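# Sort tangled wires into bins, one colour each

## Task

Separate the tangled wires so that each colour ends up in its own bin and no wire is caught on or wound around a wire of a different colour. Every wire must lie on the floor of its bin. A small end or loop may poke over the bin's edge, but it must not droop more than about a finger's width down the outside, and it must not reach into a bin holding another colour. The task fails if any part of any wire hangs over the table's edge, and it can fail if two wires are tugged or squeezed against each other with too much force.

## Robot and tools

Robot: two arms, left_arm and right_arm, each with a two-finger parallel gripper and a wrist camera. The arm called left sits on the +y side. This naming has nothing to do with which side of an image it appears on. Base positions in the scene frame are left_arm (-0.015, +0.258, 0) m and right_arm (-0.056, -0.365, 0) m, each yawed very slightly. A camera stand stands behind the arms.

Frames: the scene frame has its origin at table-top height, halfway between the nominal bases, with +z up and +x pointing out over the table. Each arm reports its hand pose, targets and wrist camera pose in its own base frame. Fixed cameras and the table use the scene frame. The gripper's fingers point along its local +z and open along its local y. end_effector_position is the spot between the pads, about 1 cm short of the fingertips. Reported poses can be a few cm wrong, and arms may rest a few cm from the commanded pose because of friction and gravity.

execute_actions(actions, cameras): actions is a list of actions. Each action is a list of up to 15 rows, and each row lasts 1/30 s. If an action has fewer than 15 rows, its final row is held for the remaining steps. Every row has 14 numbers in [-1, 1]. The first seven are left_arm: dx, dy, dz, rx, ry, rz, opening. The next seven are right_arm in the same order. Both halves are always required. dx..rz are offsets from that arm's Hand target as it stood when the action began, measured along that arm's base axes. They are not cumulative between rows, but each new action or call starts again from the updated Hand target. Scale: 1.0 = 0.6 m or 180 degrees. rx, ry, rz form one rotation vector about the Hand target point. opening is absolute: +1 is fully open (0.094 m) and -1 is shut. A 0 there means half open, not unchanged. cameras is a list of names, ["all"] or []. Images come back by default only when actions is empty.

move(target, speed, blend, opening_speed, grip_force, blocking, cameras): target is one 14-number row, or a list of up to 15 rows, laid out as above. Every row is an offset from the same starting Hand targets, not from the previous row. The gripper travels in a straight line, with no obstacle avoidance. speed is the top speed in m/s, from 0.002 to 2.9 (default 0.25). Rotation is capped at twice that number in rad/s. Give one value, or one per target. blend is a corner radius in m, one value or one per target; 0 means a full stop at each point. opening_speed is the rate of the opening change per second on the -1..1 scale, at least 0.2. Use it for gentle closing. grip_force is the per-pad force limit in N, from 10 to 50. It persists once set, and lower values close slowly. With blocking=false the call returns after about 0.5 s while motion continues. A move lasts at least 0.5 s and at most 10 s. The result adds a move: line: done (within 10 mm and 2 degrees), off_target, moving, held, or fault. limits=paced means the command was clipped, and limits=held means steps were withheld.

wait(seconds 0-10) lets time pass while the last commands stay in force. stop() brakes a running move. zoom_image(camera, region=[x0,y0,x1,y1]) enlarges part of the newest image, at most 504x504 px. Cameras: cam_head_left, cam_head_right, cam_high, cam_left_wrist, cam_right_wrist, all 672x504. read_manual gives licence text only. finished_scene(scene) ends the scene (1 or 2) and cannot be undone. Call it only when the sort holds without the robot.

Result lines: end_effector_position (m) and end_effector_quat_wxyz, in the arm's base frame. Hand target is the last commanded pose after clipping, and the next offsets start from it. Tool commands shows the present gripper commands. grip_measured is the finger opening on the -1..1 scale. It reads a little wide when empty and a little narrow when squeezing. The last Joint positions value is the opening in metres. Joint velocities may show "within noise". Joint torques include the arm's own weight, and joints 1-3 wrap at ±28 N m. Motor temperatures: MOTOR HOT appears at 75 °C. At 90 °C the arm folds up and stays idle for the rest of the scene, and at 100 °C it collapses.

Control notes: each step clips orientation to within 40 degrees of the current orientation. A gripper that stalls short of its target can be nudged with an all-zero action, or by sending the remaining gap as an offset. An arm blocked by something keeps pushing. Relieve it by commanding a target back beyond where the gripper sits. Grip squeeze rises about 1 N per 0.001 below first contact, then jumps to the force limit. To release, command an opening well above grip_measured.

Avoid: letting the arms, grippers or wrist cameras touch each other, since the clearance check does not catch those and it can end the scene. Don't close one gripper on the other's fingers. Avoid fast contact with the table or fixtures, and routing a path close past an arm's own base. Don't drop or release wires while they are moving, and let no wire hang off or fall from the table. Don't yank two interlocked wires hard against each other, and don't strain the camera cables. Hot motors come from holding loads, fully stretched arms, or pushing into unreachable poses. Your thinking time lets the scene keep running.

Each tool is called after "Request:" in YAML: its name, and indented under it one key for each argument.

## Session

I'll start by looking at the scene.

Request:
execute_actions:
  actions: []

Scene clock: 0.00 s.
left_arm: end_effector_position=(+0.3758, +0.0107, +0.1404) grip_measured=+1.000 end_effector_quat_wxyz=(+0.677, -0.083, +0.723, +0.108) | right_arm: end_effector_position=(+0.3844, -0.0145, +0.1398) grip_measured=+1.000 end_effector_quat_wxyz=(+0.675, +0.030, +0.738, +0.010)
Joint positions: left_arm=[-0.189 1.592 0.233 1.293 -0.46 0.015 0.094] | right_arm=[-0.053 1.54 0.239 1.211 -0.026 0.052 0.094]
Joint velocities: within noise
Joint torques (N m): no reading
Motor temperatures (°C): left_arm=[34 40 44 45 31 31 31] | right_arm=[32 40 47 46 31 31 31]
Heat: left arm: 45 °C; right arm: 47 °C.
Hand target: left_arm +0.3769, +0.0106, +0.1439; +0.681, -0.084, +0.720, +0.107 | right_arm +0.3860, -0.0145, +0.1458; +0.681, +0.029, +0.732, +0.010
Tool commands: left_gripper/opening=+1.0 right_gripper/opening=+1.0

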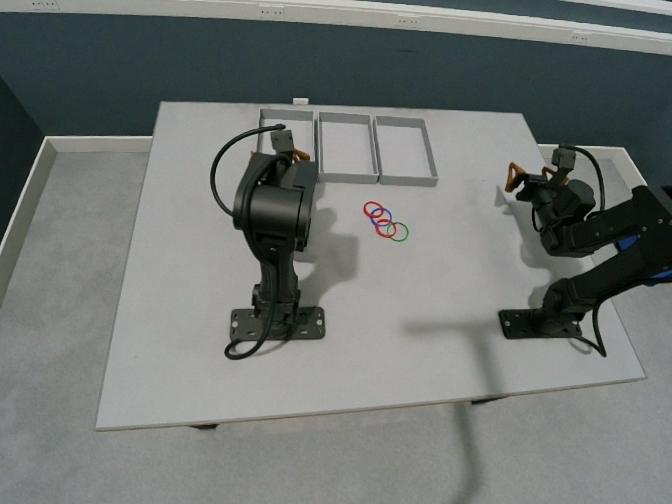

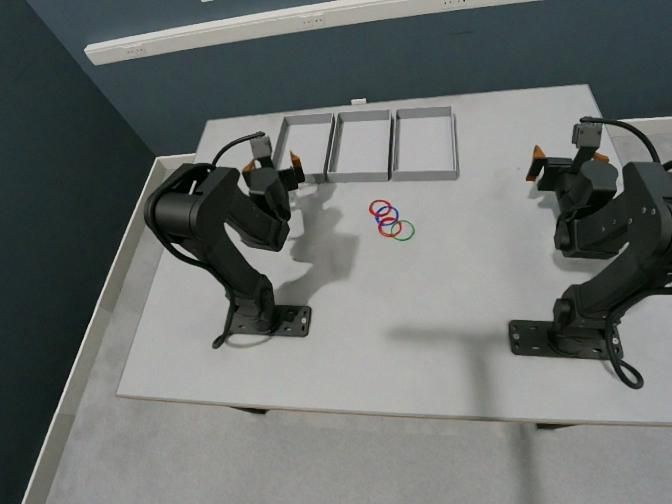

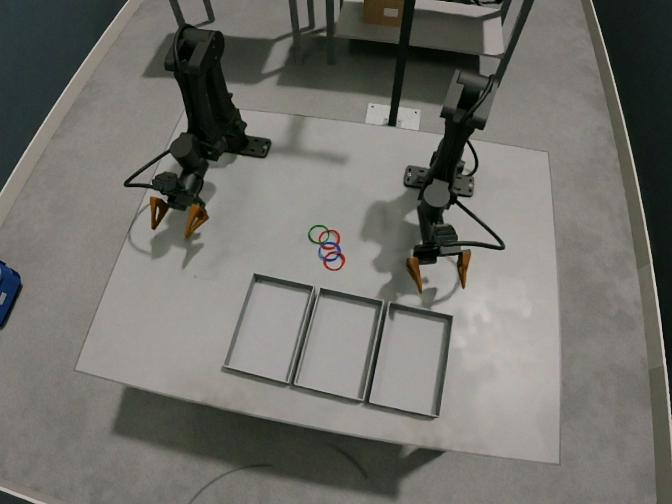

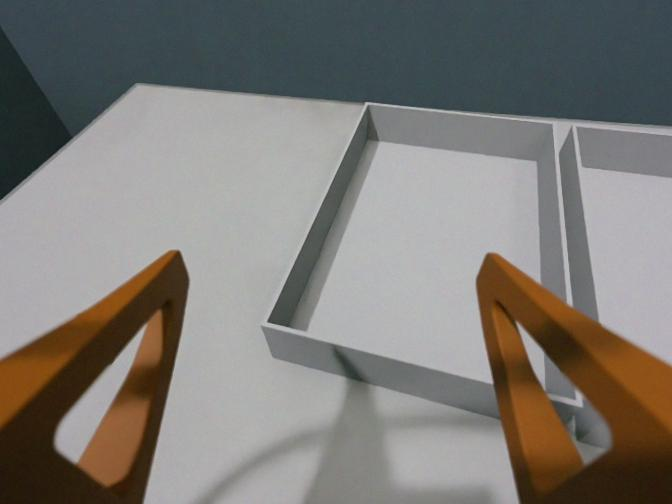

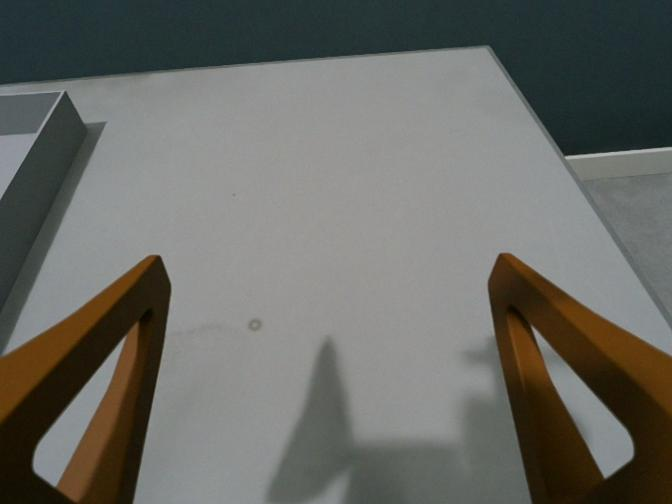

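Request:
zoom_image:
  camera: "cam_head_right"
  region: [350, 180, 440, 260]

Request:
zoom_image:
  camera: "cam_head_left"
  region: [345, 185, 425, 255]

Request:
zoom_image:
  camera: "cam_high"
  region: [290, 215, 370, 285]

Scaled by 5.600 from the camera's 672x504 image, which has a finer 960x720 frame.

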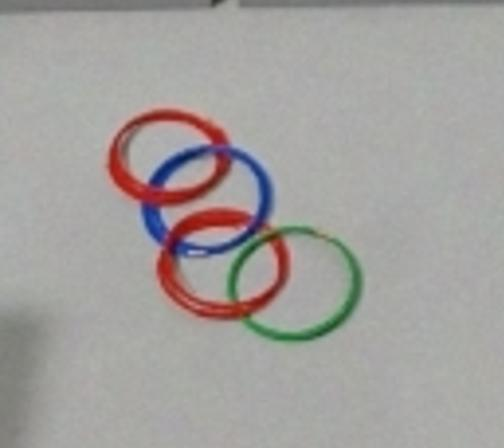

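Scaled by 6.300 from the camera's 672x504 image, which has a finer 960x720 frame.

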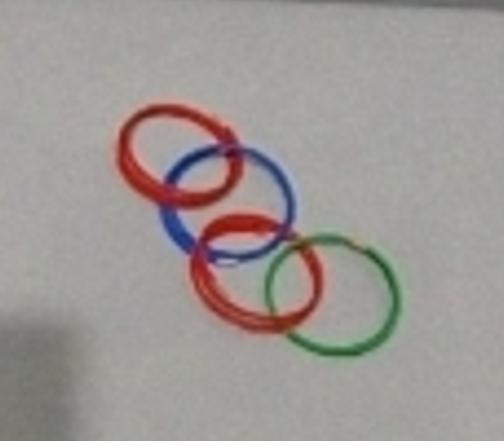

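Scaled by 6.300 from the camera's 672x504 image, which has a finer 960x720 frame.

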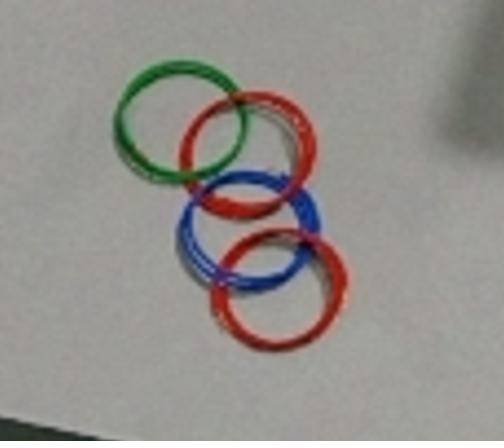

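Request:
move:
  target: [-0.202, -0.4812, -0.0732, 0.0664, 0.2364, -0.3314, 1.0, 0, 0, 0, 0, 0, 0, 1.0]
  speed: 0.25
  cameras: ["cam_left_wrist", "cam_high"]

Scene clock: 117.97 s.
left_arm: end_effector_position=(+0.2527, -0.2709, +0.0938) grip_measured=+1.000 end_effector_quat_wxyz=(+0.350, +0.381, +0.844, -0.140) | right_arm: end_effector_position=(+0.3844, -0.0145, +0.1398) grip_measured=+1.000 end_effector_quat_wxyz=(+0.675, +0.030, +0.738, +0.010)
Joint positions: left_arm=[-0.832 1.363 0.699 -0.133 -0.019 0.024 0.094] | right_arm=[-0.053 1.54 0.239 1.211 -0.026 0.052 0.094]
Joint torques (N m): left_arm=[-0.34 -3.75 9.28 1.83 0.06 0.04] | right_arm=[-0.06 -4.97 5.41 1.71 0.03 0.01]
Motor temperatures (°C): left_arm=[33 40 43 53 30 30 30] | right_arm=[32 38 45 53 31 31 29]
Heat: left arm: 53 °C; right arm: 53 °C.
Hand target: left_arm +0.2556, -0.2782, +0.1000; +0.354, +0.385, +0.840, -0.146 | right_arm +0.3860, -0.0145, +0.1458; +0.681, +0.029, +0.732, +0.010
Off the commanded pose: left_arm 0.010 m, 1 deg | right_arm 0.006 m, 1 deg.
move: done
camera_calibration:
cam_left_wrist: T_world_to_cam=[[-0.738843, -0.673747, -0.0132216, 0.00258474], [-0.673871, 0.738613, 0.0186823, 0.376211], [-0.00282148, 0.022713, -0.999738, 0.216294], [0, 0, 0, 1]] pos_world=[0.256038, -0.281045, 0.209243]
Images, in order (width x height): cam_high 672x504, cam_left_wrist 672x504.

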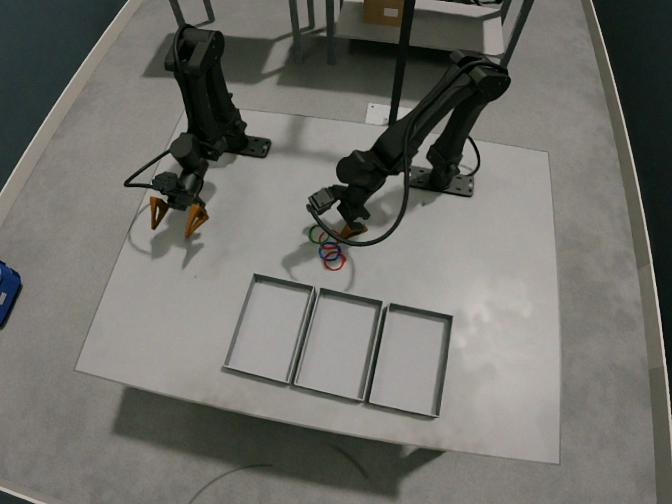

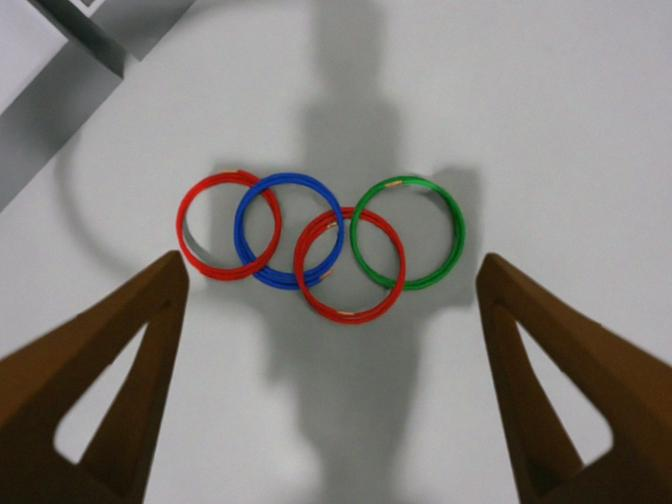

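Request:
zoom_image:
  camera: "cam_left_wrist"
  region: [170, 155, 330, 300]

Request:
zoom_image:
  camera: "cam_left_wrist"
  region: [280, 165, 480, 335]

Scaled by 3.150 from the camera's 672x504 image, which has a finer 960x720 frame.

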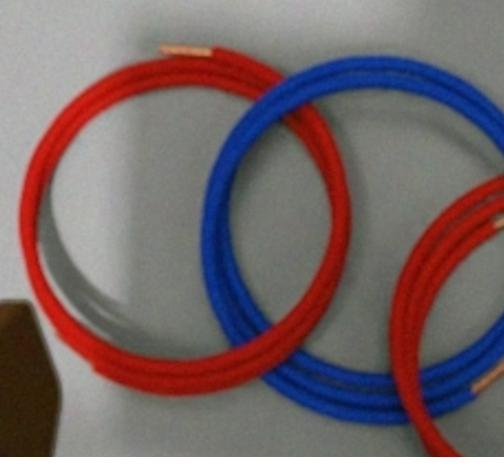

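Scaled by 2.520 from the camera's 672x504 image, which has a finer 960x720 frame.

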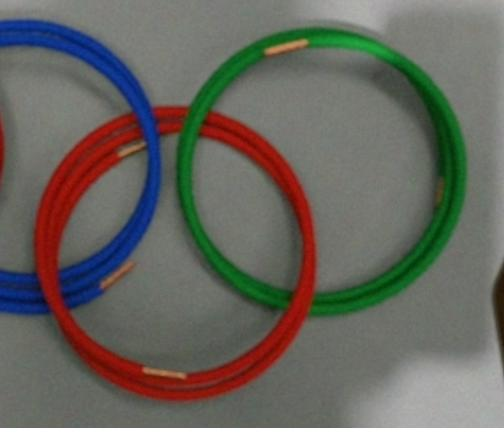

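Request:
zoom_image:
  camera: "cam_left_wrist"
  region: [225, 165, 295, 235]

Request:
zoom_image:
  camera: "cam_left_wrist"
  region: [225, 225, 345, 300]

Request:
zoom_image:
  camera: "cam_left_wrist"
  region: [310, 170, 390, 250]

Request:
zoom_image:
  camera: "cam_left_wrist"
  region: [350, 240, 450, 320]

Request:
zoom_image:
  camera: "cam_left_wrist"
  region: [170, 160, 260, 290]

Scaled by 7.200 from the camera's 672x504 image, which has a finer 960x720 frame.

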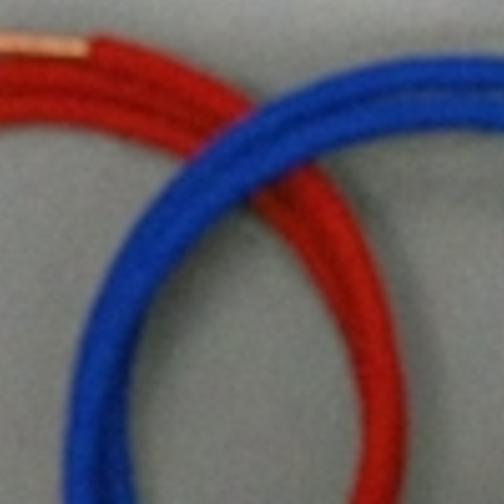

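Scaled by 4.200 from the camera's 672x504 image, which has a finer 960x720 frame.

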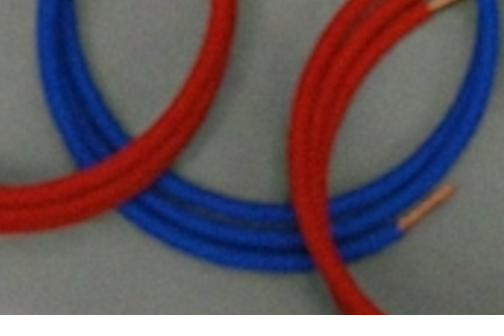

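Scaled by 6.300 from the camera's 672x504 image, which has a finer 960x720 frame.

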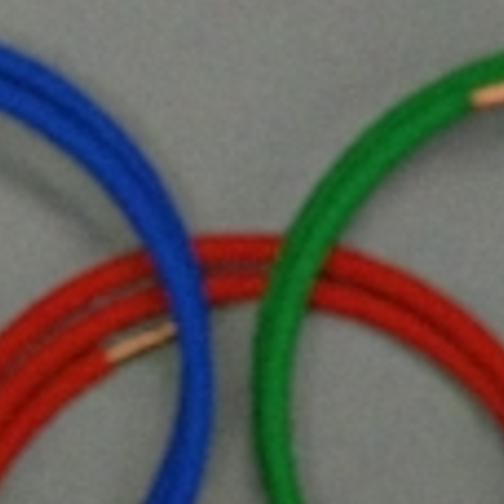

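Scaled by 5.040 from the camera's 672x504 image, which has a finer 960x720 frame.

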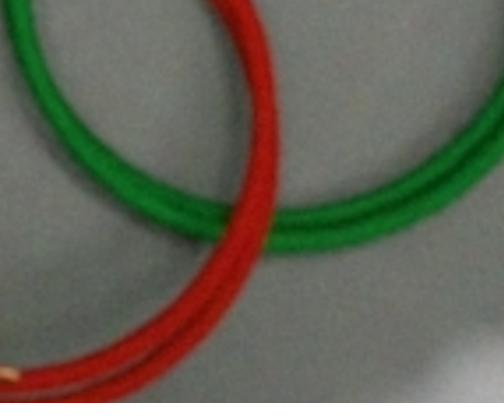

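Scaled by 3.877 from the camera's 672x504 image, which has a finer 960x720 frame.

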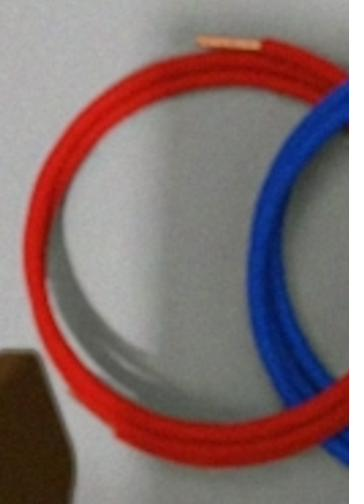

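Request:
move:
  target: [0.0507, 0.147, -0.06, 0.1219, 0.1137, 0.0, -0.9, 0, 0, 0, 0, 0, 0, 1.0]
  speed: 0.2
  cameras: ["cam_left_wrist"]

Scene clock: 357.83 s.
left_arm: end_effector_position=(+0.2801, -0.1864, +0.0617) grip_measured=-0.897 end_effector_quat_wxyz=(+0.118, +0.412, +0.902, -0.048) | right_arm: end_effector_position=(+0.3844, -0.0145, +0.1398) grip_measured=+1.000 end_effector_quat_wxyz=(+0.675, +0.030, +0.738, +0.010)
Joint positions: left_arm=[-0.555 1.629 1.075 -0.769 0.065 0.293 0.005] | right_arm=[-0.053 1.54 0.239 1.211 -0.026 0.052 0.094]
Joint torques (N m): left_arm=[0.12 -5.42 8.7 0.83 0.05 0.04] | right_arm=[0.01 -5.07 5.3 1.72 -0.01 0.01]
Motor temperatures (°C): left_arm=[32 37 44 46 29 29 29] | right_arm=[31 36 41 56 31 30 28]
Heat: left arm: 46 °C; right arm: 56 °C.
Hand target: left_arm +0.2861, -0.1899, +0.0640; +0.121, +0.413, +0.901, -0.050 | right_arm +0.3860, -0.0145, +0.1458; +0.681, +0.029, +0.732, +0.010
Off the commanded pose: left_arm 0.007 m, 0 deg | right_arm 0.006 m, 1 deg.
move: done
camera_calibration:
cam_left_wrist: T_world_to_cam=[[-0.74612, -0.665805, 0.00279032, 0.0819222], [-0.571246, 0.642295, 0.511014, 0.255862], [-0.342028, 0.379684, -0.859568, 0.33531], [0, 0, 0, 1]] pos_world=[0.321969, -0.237106, 0.157244]
Images, in order (width x height): cam_left_wrist 672x504.

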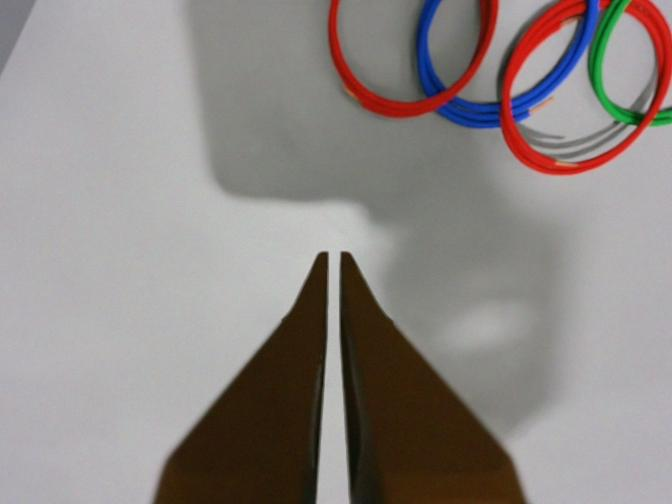

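Request:
move:
  target: [0, 0, -0.065, 0, 0, 0, -0.9, 0, 0, 0, 0, 0, 0, 1.0]
  speed: 0.08
  cameras: ["cam_left_wrist"]

Scene clock: 368.20 s.
left_arm: end_effector_position=(+0.2857, -0.1898, +0.0307) grip_measured=-0.897 end_effector_quat_wxyz=(+0.124, +0.412, +0.902, -0.049) | right_arm: end_effector_position=(+0.3844, -0.0145, +0.1398) grip_measured=+1.000 end_effector_quat_wxyz=(+0.675, +0.030, +0.738, +0.010)
Joint positions: left_arm=[-0.555 1.689 1.006 -0.629 0.065 0.294 0.005] | right_arm=[-0.053 1.54 0.239 1.211 -0.026 0.052 0.094]
Joint torques (N m): left_arm=[0.1 -5.93 5.63 1.05 0.04 0.04] | right_arm=[-0.05 -5.03 5.26 1.73 0.02 -0.01]
Motor temperatures (°C): left_arm=[32 37 44 45 28 28 29] | right_arm=[31 35 41 56 31 30 28]
Heat: left arm: 45 °C; right arm: 56 °C.
Hand target: left_arm +0.2861, -0.1899, +0.0250; +0.121, +0.413, +0.901, -0.050 | right_arm +0.3860, -0.0145, +0.1458; +0.681, +0.029, +0.732, +0.010
Off the commanded pose: left_arm 0.006 m, 0 deg | right_arm 0.006 m, 1 deg.
move: done
camera_calibration:
cam_left_wrist: T_world_to_cam=[[-0.746363, -0.665539, -0.000571114, 0.0841534], [-0.575976, 0.645493, 0.501589, 0.279271], [-0.333458, 0.374696, -0.865106, 0.308674], [0, 0, 0, 1]] pos_world=[0.326592, -0.239919, 0.127005]
Images, in order (width x height): cam_left_wrist 672x504.

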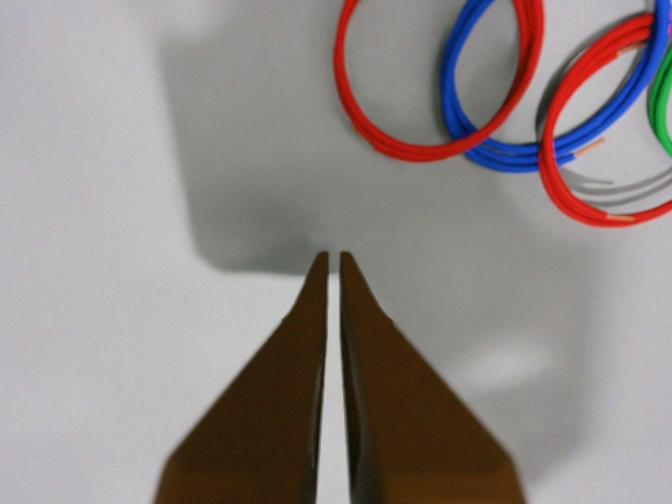

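Request:
move:
  target: [0, 0, -0.0167, 0, 0, 0, -0.9, 0, 0, 0, 0, 0, 0, 1.0]
  speed: 0.03
  cameras: ["cam_left_wrist"]

Scene clock: 372.10 s.
left_arm: end_effector_position=(+0.2867, -0.1905, +0.0223) grip_measured=-0.897 end_effector_quat_wxyz=(+0.126, +0.412, +0.901, -0.049) | right_arm: end_effector_position=(+0.3844, -0.0145, +0.1398) grip_measured=+1.000 end_effector_quat_wxyz=(+0.675, +0.030, +0.738, +0.010)
Joint positions: left_arm=[-0.555 1.704 0.985 -0.587 0.065 0.294 0.005] | right_arm=[-0.053 1.54 0.239 1.211 -0.026 0.052 0.094]
Joint torques (N m): left_arm=[0.1 -5.76 5.37 1.09 0.03 0.05] | right_arm=[0.16 -5.14 5.48 1.69 0.03 -0.01]
Motor temperatures (°C): left_arm=[32 37 43 44 28 28 29] | right_arm=[31 35 41 56 31 30 28]
Heat: left arm: 44 °C; right arm: 56 °C.
Hand target: left_arm +0.2861, -0.1899, +0.0150; +0.121, +0.413, +0.901, -0.050 | right_arm +0.3860, -0.0145, +0.1458; +0.681, +0.029, +0.732, +0.010
Off the commanded pose: left_arm 0.007 m, 1 deg | right_arm 0.006 m, 1 deg.
move: done
camera_calibration:
cam_left_wrist: T_world_to_cam=[[-0.746333, -0.66557, -0.00210735, 0.0844996], [-0.57829, 0.646888, 0.497108, 0.285533], [-0.329497, 0.372227, -0.867686, 0.300511], [0, 0, 0, 1]] pos_world=[0.327203, -0.240326, 0.118987]
Images, in order (width x height): cam_left_wrist 672x504.

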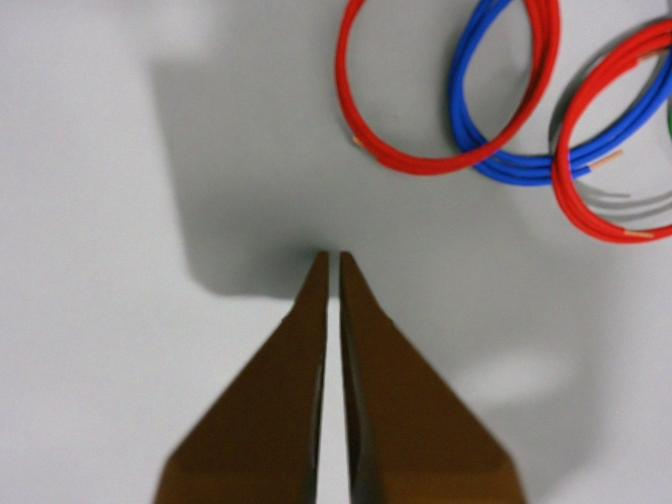

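Request:
move:
  target: [0, 0, -0.01, 0, 0, 0, -0.9, 0, 0, 0, 0, 0, 0, 1.0]
  speed: 0.03
  cameras: ["cam_left_wrist"]

Scene clock: 376.53 s.
left_arm: end_effector_position=(+0.2873, -0.1908, +0.0172) grip_measured=-0.897 end_effector_quat_wxyz=(+0.128, +0.412, +0.901, -0.049) | right_arm: end_effector_position=(+0.3844, -0.0145, +0.1398) grip_measured=+1.000 end_effector_quat_wxyz=(+0.675, +0.030, +0.738, +0.010)
Joint positions: left_arm=[-0.555 1.715 0.973 -0.562 0.065 0.294 0.005] | right_arm=[-0.053 1.54 0.239 1.211 -0.026 0.052 0.094]
Joint torques (N m): left_arm=[0.1 -5.67 5.23 1.08 0.04 0.04] | right_arm=[0.02 -4.98 5.33 1.71 -0.02 0.01]
Motor temperatures (°C): left_arm=[32 37 43 44 28 28 29] | right_arm=[31 35 41 56 31 30 28]
Heat: left arm: 44 °C; right arm: 56 °C.
Hand target: left_arm +0.2861, -0.1899, +0.0089; +0.121, +0.413, +0.901, -0.050 | right_arm +0.3860, -0.0145, +0.1458; +0.681, +0.029, +0.732, +0.010
Off the commanded pose: left_arm 0.008 m, 1 deg | right_arm 0.006 m, 1 deg.
move: done
camera_calibration:
cam_left_wrist: T_world_to_cam=[[-0.746345, -0.665553, -0.00288634, 0.0846789], [-0.579395, 0.647583, 0.494912, 0.289111], [-0.327521, 0.371048, -0.868938, 0.295553], [0, 0, 0, 1]] pos_world=[0.327509, -0.240529, 0.113978]
Images, in order (width x height): cam_left_wrist 672x504.

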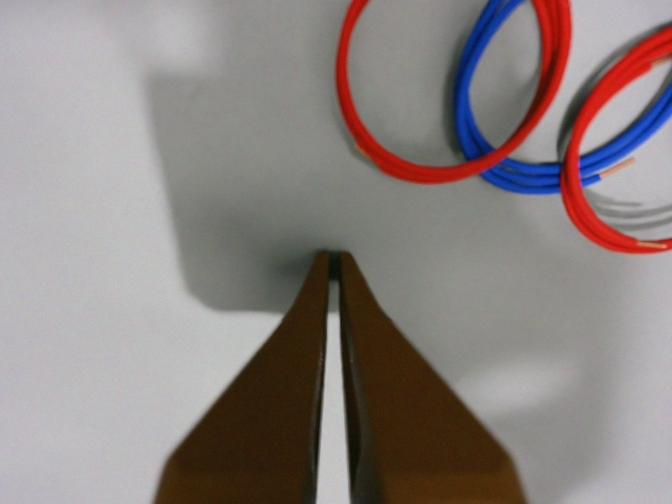

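Request:
move:
  target: [0, 0, -0.006, 0, 0, 0, -0.9, 0, 0, 0, 0, 0, 0, 1.0]
  speed: 0.02
  cameras: ["cam_left_wrist"]

Scene clock: 381.73 s.
left_arm: end_effector_position=(+0.2881, -0.1913, +0.0169) grip_measured=-0.897 end_effector_quat_wxyz=(+0.130, +0.412, +0.901, -0.050) | right_arm: end_effector_position=(+0.3844, -0.0145, +0.1398) grip_measured=+1.000 end_effector_quat_wxyz=(+0.675, +0.030, +0.738, +0.010)
Joint positions: left_arm=[-0.555 1.715 0.97 -0.554 0.065 0.294 0.005] | right_arm=[-0.053 1.54 0.239 1.211 -0.026 0.052 0.094]
Joint torques (N m): left_arm=[0.1 -5.19 4.81 1.18 0.04 0.05] | right_arm=[0.01 -5.04 5.39 1.7 0.03 0.03]
Motor temperatures (°C): left_arm=[32 37 42 44 28 28 29] | right_arm=[31 35 41 56 31 30 28]
Heat: left arm: 44 °C; right arm: 56 °C.
Hand target: left_arm +0.2860, -0.1899, +0.0053; +0.121, +0.413, +0.901, -0.050 | right_arm +0.3860, -0.0145, +0.1458; +0.681, +0.029, +0.732, +0.010
Off the commanded pose: left_arm 0.012 m, 1 deg | right_arm 0.006 m, 1 deg.
move: off_target (left_arm)
camera_calibration:
cam_left_wrist: T_world_to_cam=[[-0.746317, -0.665577, -0.004321, 0.0849295], [-0.581612, 0.648982, 0.49046, 0.291128], [-0.323634, 0.368551, -0.871453, 0.294197], [0, 0, 0, 1]] pos_world=[0.32792, -0.240836, 0.11396]
Images, in order (width x height): cam_left_wrist 672x504.

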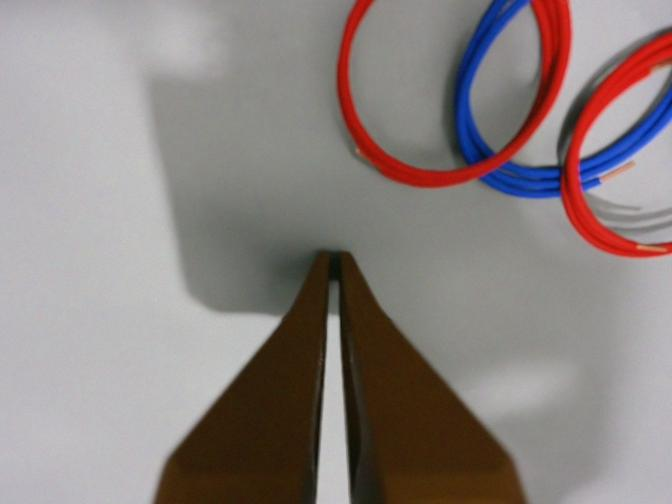

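Request:
move:
  target:
    - [0, 0, 0.0778, 0, 0, 0, -0.9, 0, 0, 0, 0, 0, 0, 1.0]
    - [-0.0083, -0.0952, 0.0778, -0.1219, -0.1137, 0, 1.0, 0, 0, 0, 0, 0, 0, 1.0]
  speed: 0.15
  cameras: ["cam_left_wrist"]

Scene clock: 508.37 s.
left_arm: end_effector_position=(+0.2815, -0.2440, +0.0436) grip_measured=+0.997 end_effector_quat_wxyz=(+0.340, +0.386, +0.846, -0.139) | right_arm: end_effector_position=(+0.3844, -0.0145, +0.1398) grip_measured=+1.000 end_effector_quat_wxyz=(+0.675, +0.030, +0.738, +0.010)
Joint positions: left_arm=[-0.668 1.509 0.605 0.081 0.1 0.148 0.094] | right_arm=[-0.053 1.54 0.239 1.211 -0.026 0.052 0.094]
Joint torques (N m): left_arm=[-0.5 -7.35 5.45 2.02 0.05 -0.05] | right_arm=[0.09 -5 5.39 1.73 0.02 -0.02]
Motor temperatures (°C): left_arm=[32 36 40 41 28 28 29] | right_arm=[31 35 39 57 31 30 28]
Heat: left arm: 41 °C; right arm: 57 °C.
Hand target: left_arm +0.2811, -0.2470, +0.0521; +0.354, +0.385, +0.840, -0.146 | right_arm +0.3860, -0.0145, +0.1458; +0.681, +0.029, +0.732, +0.010
Off the commanded pose: left_arm 0.009 m, 2 deg | right_arm 0.006 m, 1 deg.
move: done
camera_calibration:
cam_left_wrist: T_world_to_cam=[[-0.744561, -0.667475, -0.0102843, 0.0444252], [-0.667302, 0.743769, 0.0389212, 0.375276], [-0.0183298, 0.035842, -0.999189, 0.173266], [0, 0, 0, 1]] pos_world=[0.286676, -0.255676, 0.158977]
Images, in order (width x height): cam_left_wrist 672x504.

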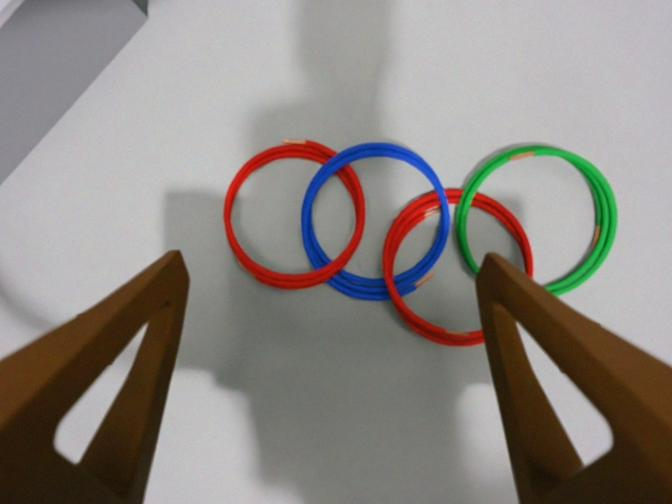

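Request:
zoom_image:
  camera: "cam_left_wrist"
  region: [215, 130, 305, 220]

Request:
zoom_image:
  camera: "cam_left_wrist"
  region: [215, 200, 305, 290]

Request:
zoom_image:
  camera: "cam_left_wrist"
  region: [295, 130, 385, 220]

Request:
zoom_image:
  camera: "cam_left_wrist"
  region: [295, 210, 395, 310]

Request:
zoom_image:
  camera: "cam_left_wrist"
  region: [370, 170, 480, 350]

Scaled by 5.600 from the camera's 672x504 image, which has a finer 960x720 frame.

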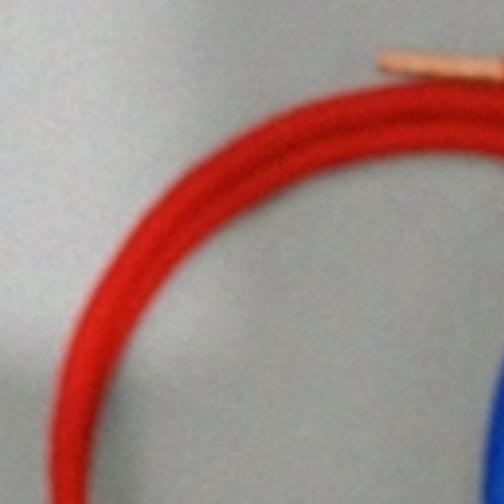

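Scaled by 5.600 from the camera's 672x504 image, which has a finer 960x720 frame.

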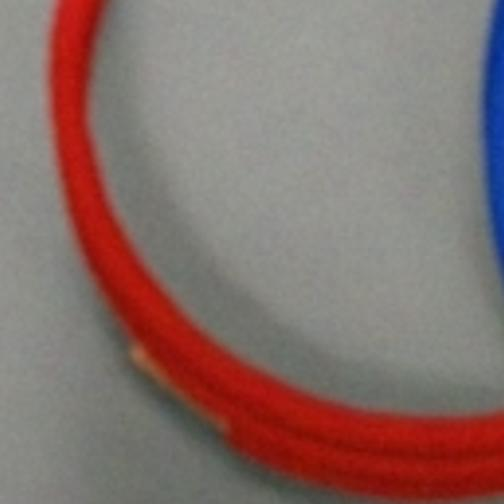

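Scaled by 5.600 from the camera's 672x504 image, which has a finer 960x720 frame.

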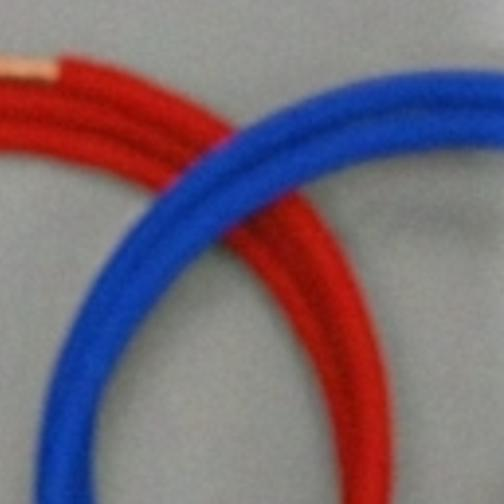

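Scaled by 5.040 from the camera's 672x504 image, which has a finer 960x720 frame.

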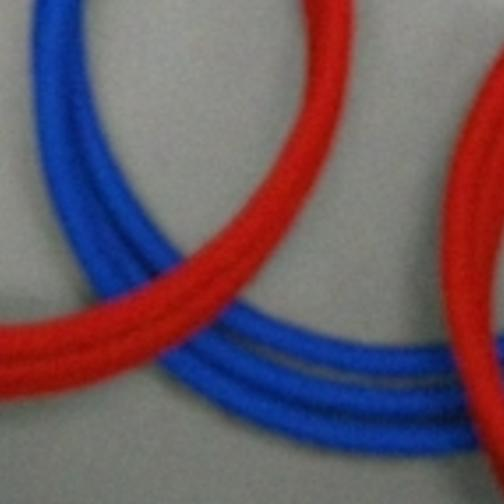

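Scaled by 2.800 from the camera's 672x504 image, which has a finer 960x720 frame.

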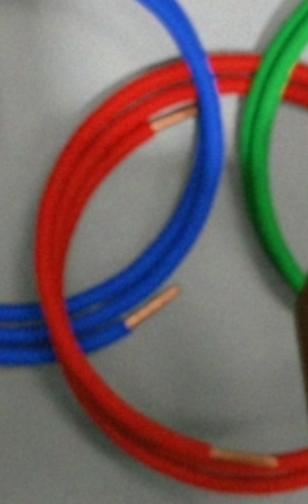

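Request:
move:
  target: [0.067, 0.0242, 0.0215, 0.1016, 0.0947, 0, -0.36, 0, 0, 0, 0, 0, 0, 1.0]
  speed: 0.15
  cameras: ["cam_left_wrist"]

Scene clock: 565.30 s.
left_arm: end_effector_position=(+0.3138, -0.2314, +0.0645) grip_measured=-0.357 end_effector_quat_wxyz=(+0.159, +0.411, +0.895, -0.070) | right_arm: end_effector_position=(+0.3844, -0.0145, +0.1398) grip_measured=+1.000 end_effector_quat_wxyz=(+0.675, +0.030, +0.738, +0.010)
Joint positions: left_arm=[-0.599 1.749 1.194 -0.677 0.084 0.248 0.03] | right_arm=[-0.053 1.54 0.239 1.211 -0.026 0.052 0.094]
Joint torques (N m): left_arm=[0.38 -6.49 8.87 1 -0.05 0.05] | right_arm=[0.02 -5.05 5.44 1.69 0.02 -0.03]
Motor temperatures (°C): left_arm=[32 39 40 46 28 28 29] | right_arm=[31 34 39 57 31 29 28]
Heat: left arm: 46 °C; right arm: 57 °C.
Hand target: left_arm +0.3213, -0.2324, +0.0650; +0.161, +0.410, +0.895, -0.066 | right_arm +0.3860, -0.0145, +0.1458; +0.681, +0.029, +0.732, +0.010
Off the commanded pose: left_arm 0.008 m, 1 deg | right_arm 0.006 m, 1 deg.
move: done
camera_calibration:
cam_left_wrist: T_world_to_cam=[[-0.750519, -0.660789, 0.00891753, 0.079227], [-0.59408, 0.680539, 0.428877, 0.323877], [-0.289466, 0.316583, -0.903319, 0.338004], [0, 0, 0, 1]] pos_world=[0.349711, -0.275065, 0.165715]
Images, in order (width x height): cam_left_wrist 672x504.

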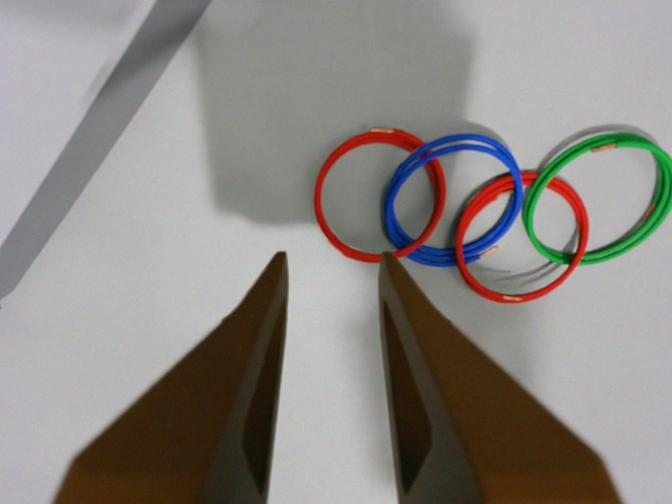

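Request:
move:
  target: [0.01, 0.0, -0.05, 0, 0, 0, -0.36, 0, 0, 0, 0, 0, 0, 1.0]
  speed: 0.08
  cameras: ["cam_left_wrist"]

Scene clock: 572.07 s.
left_arm: end_effector_position=(+0.3255, -0.2348, +0.0432) grip_measured=-0.357 end_effector_quat_wxyz=(+0.165, +0.411, +0.894, -0.069) | right_arm: end_effector_position=(+0.3844, -0.0145, +0.1398) grip_measured=+1.000 end_effector_quat_wxyz=(+0.675, +0.030, +0.738, +0.010)
Joint positions: left_arm=[-0.59 1.81 1.175 -0.586 0.084 0.257 0.03] | right_arm=[-0.053 1.54 0.239 1.211 -0.026 0.052 0.094]
Joint torques (N m): left_arm=[0.39 -7.06 5.74 1.28 -0.01 0.07] | right_arm=[0.09 -4.96 5.48 1.73 0 0.02]
Motor temperatures (°C): left_arm=[32 38 40 44 28 28 29] | right_arm=[31 34 39 57 31 29 28]
Heat: left arm: 44 °C; right arm: 57 °C.
Hand target: left_arm +0.3272, -0.2325, +0.0350; +0.161, +0.411, +0.895, -0.066 | right_arm +0.3860, -0.0145, +0.1458; +0.681, +0.029, +0.732, +0.010
Off the commanded pose: left_arm 0.009 m, 1 deg | right_arm 0.006 m, 1 deg.
move: done
camera_calibration:
cam_left_wrist: T_world_to_cam=[[-0.750228, -0.661174, 0.00275112, 0.0860727], [-0.59952, 0.682012, 0.41885, 0.344794], [-0.278809, 0.312583, -0.908051, 0.319061], [0, 0, 0, 1]] pos_world=[0.360242, -0.277978, 0.14507]
Images, in order (width x height): cam_left_wrist 672x504.

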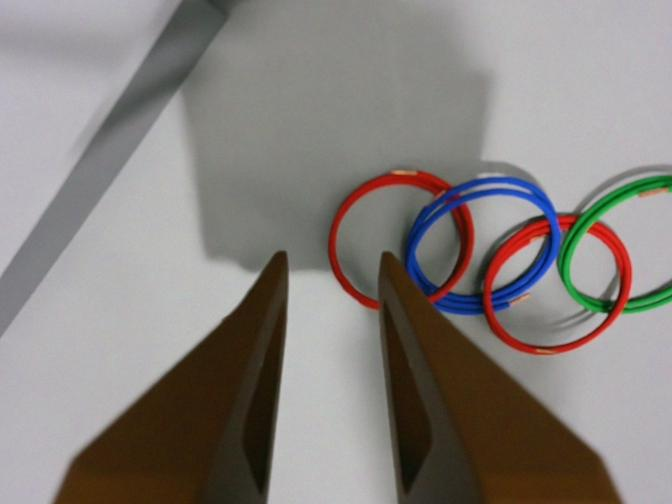

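Request:
move:
  target: [0.0, 0.0, -0.035, 0, 0, 0, -0.36, 0, 0, 0, 0, 0, 0, 1.0]
  speed: 0.05
  cameras: ["cam_left_wrist"]

Scene clock: 587.10 s.
left_arm: end_effector_position=(+0.3262, -0.2352, +0.0228) grip_measured=-0.357 end_effector_quat_wxyz=(+0.166, +0.411, +0.894, -0.070) | right_arm: end_effector_position=(+0.3844, -0.0145, +0.1398) grip_measured=+1.000 end_effector_quat_wxyz=(+0.675, +0.030, +0.738, +0.010)
Joint positions: left_arm=[-0.59 1.845 1.13 -0.504 0.084 0.257 0.03] | right_arm=[-0.053 1.54 0.239 1.211 -0.026 0.052 0.094]
Joint torques (N m): left_arm=[0.4 -7.12 5.61 1.28 -0.02 0.05] | right_arm=[0.05 -4.92 5.42 1.69 0.01 -0.02]
Motor temperatures (°C): left_arm=[32 38 40 43 28 28 29] | right_arm=[31 34 38 57 31 29 28]
Heat: left arm: 43 °C; right arm: 57 °C.
Hand target: left_arm +0.3273, -0.2326, +0.0140; +0.161, +0.411, +0.895, -0.066 | right_arm +0.3860, -0.0145, +0.1458; +0.681, +0.029, +0.732, +0.010
Off the commanded pose: left_arm 0.009 m, 1 deg | right_arm 0.006 m, 1 deg.
move: done
camera_calibration:
cam_left_wrist: T_world_to_cam=[[-0.750197, -0.66121, 0.00222952, 0.0862844], [-0.600201, 0.682385, 0.417265, 0.354382], [-0.277421, 0.311693, -0.908782, 0.300322], [0, 0, 0, 1]] pos_world=[0.360746, -0.278381, 0.124864]
Images, in order (width x height): cam_left_wrist 672x504.

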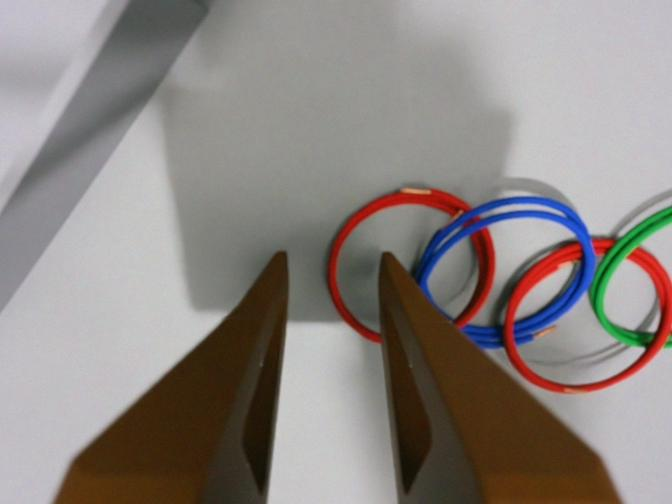

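Request:
zoom_image:
  camera: "cam_left_wrist"
  region: [380, 170, 500, 290]

Request:
zoom_image:
  camera: "cam_left_wrist"
  region: [290, 170, 420, 350]

Scaled by 4.200 from the camera's 672x504 image, which has a finer 960x720 frame.

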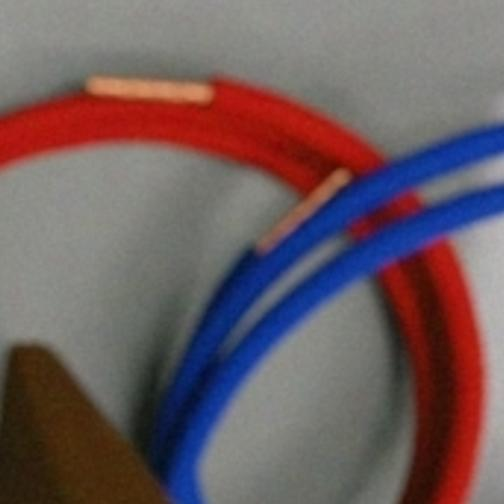

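Scaled by 2.800 from the camera's 672x504 image, which has a finer 960x720 frame.

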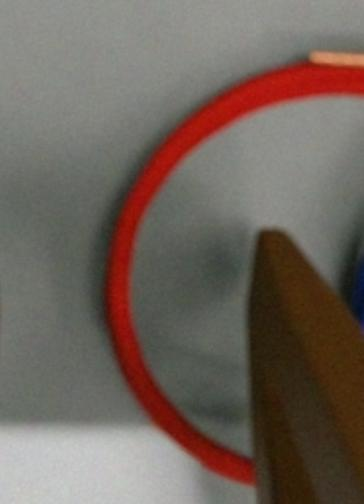

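Request:
move:
  target: [0.0, 0.003, -0.009, 0, 0, 0, -0.36, 0, 0, 0, 0, 0, 0, 1.0]
  speed: 0.03
  cameras: ["cam_left_wrist"]

Scene clock: 604.13 s.
left_arm: end_effector_position=(+0.3273, -0.2340, +0.0204) grip_measured=-0.357 end_effector_quat_wxyz=(+0.170, +0.411, +0.893, -0.069) | right_arm: end_effector_position=(+0.3844, -0.0145, +0.1398) grip_measured=+1.000 end_effector_quat_wxyz=(+0.675, +0.030, +0.738, +0.010)
Joint positions: left_arm=[-0.586 1.845 1.117 -0.483 0.084 0.261 0.03] | right_arm=[-0.053 1.54 0.239 1.211 -0.026 0.052 0.094]
Joint torques (N m): left_arm=[0.39 -6.6 5.39 1.3 0.01 0.05] | right_arm=[0.02 -5.01 5.38 1.69 0.06 0.01]
Motor temperatures (°C): left_arm=[31 38 39 42 28 28 29] | right_arm=[31 34 38 57 31 29 28]
Heat: left arm: 42 °C; right arm: 57 °C.
Hand target: left_arm +0.3273, -0.2308, +0.0086; +0.161, +0.411, +0.895, -0.066 | right_arm +0.3860, -0.0145, +0.1458; +0.681, +0.029, +0.732, +0.010
Off the commanded pose: left_arm 0.012 m, 1 deg | right_arm 0.006 m, 1 deg.
move: off_target (left_arm)
camera_calibration:
cam_left_wrist: T_world_to_cam=[[-0.750022, -0.661412, -0.00129788, 0.0879698], [-0.6035, 0.683547, 0.41055, 0.356733], [-0.270655, 0.308705, -0.911837, 0.295204], [0, 0, 0, 1]] pos_world=[0.361166, -0.27679, 0.122836]
Images, in order (width x height): cam_left_wrist 672x504.

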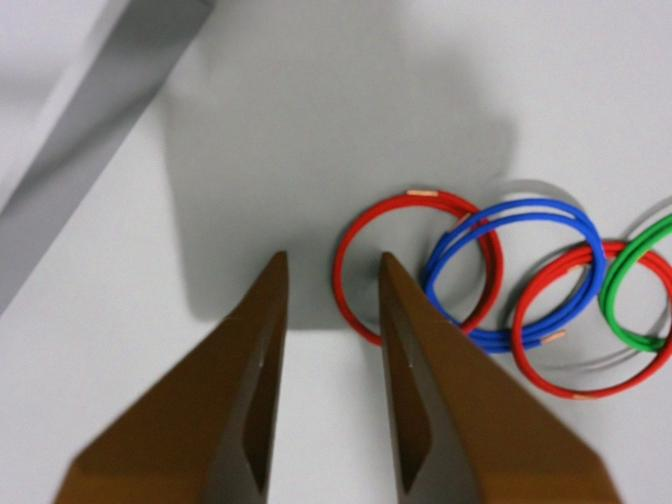

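Request:
move:
  target: [0.0, 0.0, 0.003, 0, 0, 0, -0.97, 0, 0, 0, 0, 0, 0, 1.0]
  speed: 0.03
  grip_force: [15, 50]
  opening_speed: 0.4
  cameras: ["cam_left_wrist"]

Scene clock: 616.23 s.
left_arm: end_effector_position=(+0.3274, -0.2340, +0.0205) grip_measured=-0.930 end_effector_quat_wxyz=(+0.170, +0.411, +0.893, -0.069) | right_arm: end_effector_position=(+0.3844, -0.0145, +0.1398) grip_measured=+1.000 end_effector_quat_wxyz=(+0.675, +0.030, +0.738, +0.010)
Joint positions: left_arm=[-0.586 1.845 1.117 -0.482 0.084 0.261 0.003] | right_arm=[-0.053 1.54 0.239 1.211 -0.026 0.052 0.094]
Joint torques (N m): left_arm=[0.4 -6.84 5.71 1.21 0 0.04] | right_arm=[-0.08 -4.97 5.45 1.72 -0.01 0]
Motor temperatures (°C): left_arm=[31 38 39 42 28 28 29] | right_arm=[31 34 38 57 31 29 28]
Heat: left arm: 42 °C; right arm: 57 °C.
Hand target: left_arm +0.3273, -0.2308, +0.0104; +0.161, +0.411, +0.895, -0.066 | right_arm +0.3860, -0.0145, +0.1458; +0.681, +0.029, +0.732, +0.010
Off the commanded pose: left_arm 0.011 m, 1 deg | right_arm 0.006 m, 1 deg.
grip_force (N): 15, 50
move: off_target (left_arm)
camera_calibration:
cam_left_wrist: T_world_to_cam=[[-0.750021, -0.661412, -0.00131784, 0.0879717], [-0.603599, 0.683645, 0.410241, 0.356835], [-0.270438, 0.308485, -0.911976, 0.295081], [0, 0, 0, 1]] pos_world=[0.361167, -0.276791, 0.122835]
Images, in order (width x height): cam_left_wrist 672x504.

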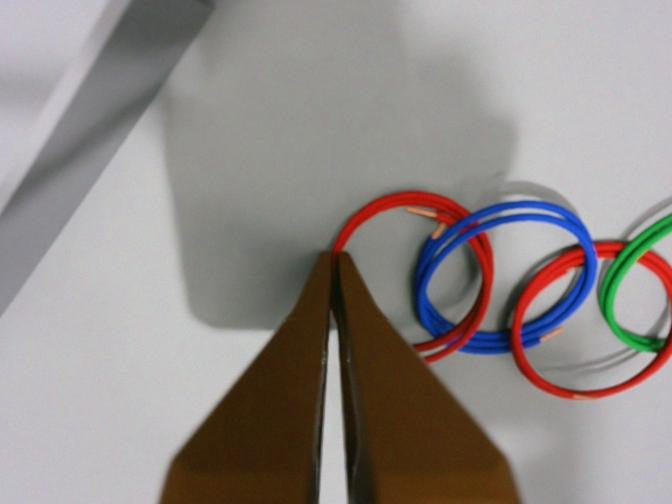

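Request:
zoom_image:
  camera: "cam_left_wrist"
  region: [320, 170, 520, 370]

Request:
zoom_image:
  camera: "cam_left_wrist"
  region: [390, 180, 490, 260]

Scaled by 2.520 from the camera's 672x504 image, which has a finer 960x720 frame.

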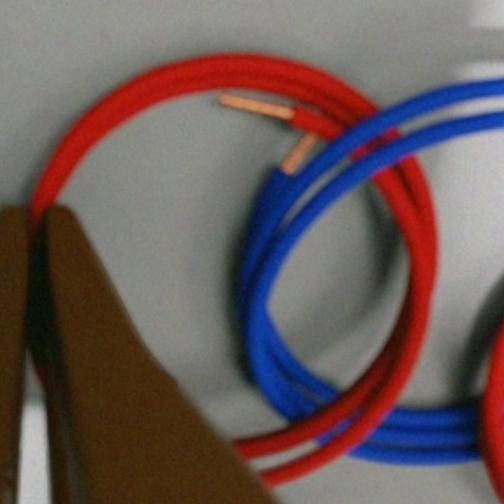

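Scaled by 5.040 from the camera's 672x504 image, which has a finer 960x720 frame.

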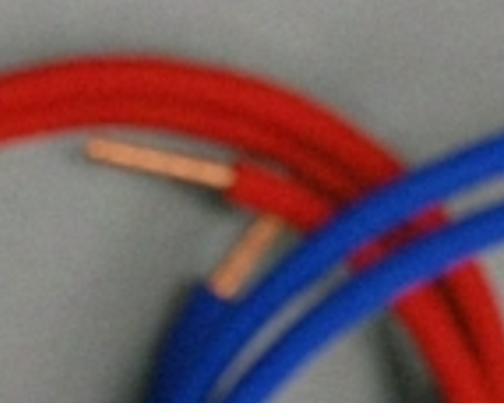

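Request:
move:
  target: [0.0, 0.0, 0.058, 0, 0, 0, -0.97, 0, 0, 0, 0, 0, 0, 1.0]
  speed: 0.04
  cameras: ["cam_left_wrist", "cam_head_right"]

Scene clock: 627.30 s.
left_arm: end_effector_position=(+0.3165, -0.2268, +0.0246) grip_measured=-0.931 end_effector_quat_wxyz=(+0.133, +0.412, +0.899, -0.064) | right_arm: end_effector_position=(+0.3844, -0.0145, +0.1398) grip_measured=+1.000 end_effector_quat_wxyz=(+0.675, +0.030, +0.738, +0.010)
Joint positions: left_arm=[-0.586 1.845 1.162 -0.604 0.084 0.261 0.003] | right_arm=[-0.053 1.54 0.239 1.211 -0.026 0.052 0.094]
Joint torques (N m): left_arm=[0.35 -11.36 8.32 0.94 -0.01 0.04] | right_arm=[0.09 -5.03 5.42 1.71 0.04 0]
Motor temperatures (°C): left_arm=[31 38 39 42 28 28 29] | right_arm=[31 34 38 57 31 29 28]
Heat: left arm: 42 °C; right arm: 57 °C.
Hand target: left_arm +0.3273, -0.2308, +0.0451; +0.161, +0.411, +0.895, -0.066 | right_arm +0.3860, -0.0145, +0.1458; +0.681, +0.029, +0.732, +0.010
Off the commanded pose: left_arm 0.024 m, 3 deg | right_arm 0.006 m, 1 deg.
grip_force (N): 15, 50
move: off_target (left_arm)
camera_calibration:
cam_left_wrist: T_world_to_cam=[[-0.749448, -0.661803, 0.0185559, 0.0838644], [-0.575298, 0.664846, 0.476458, 0.328783], [-0.327658, 0.346405, -0.879001, 0.319554], [0, 0, 0, 1]] pos_world=[0.356704, -0.273783, 0.122681]
Images, in order (width x height): cam_head_right 672x504, cam_left_wrist 672x504.

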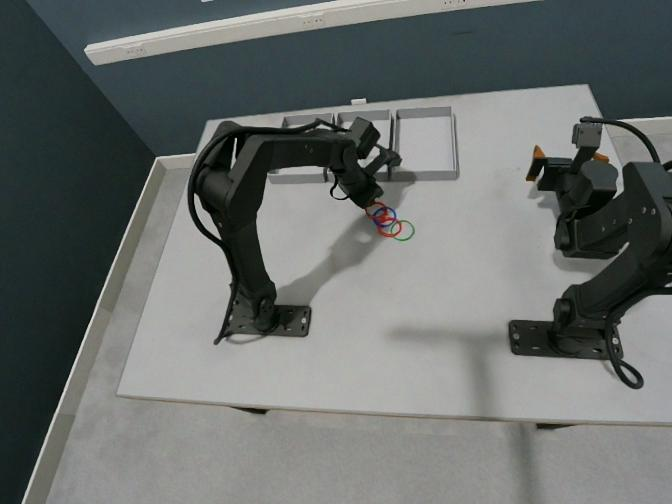

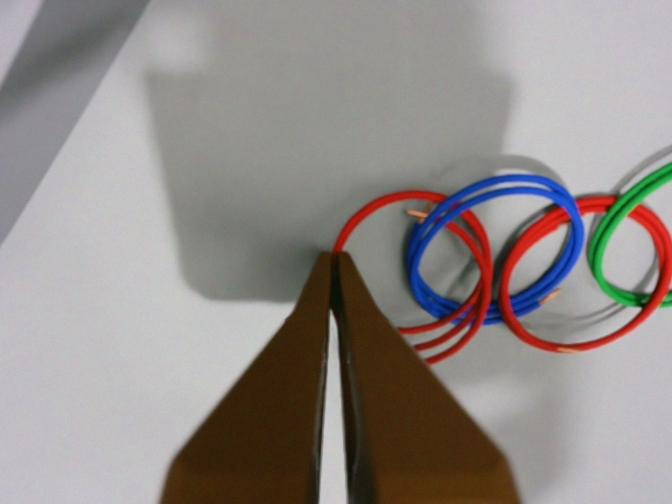

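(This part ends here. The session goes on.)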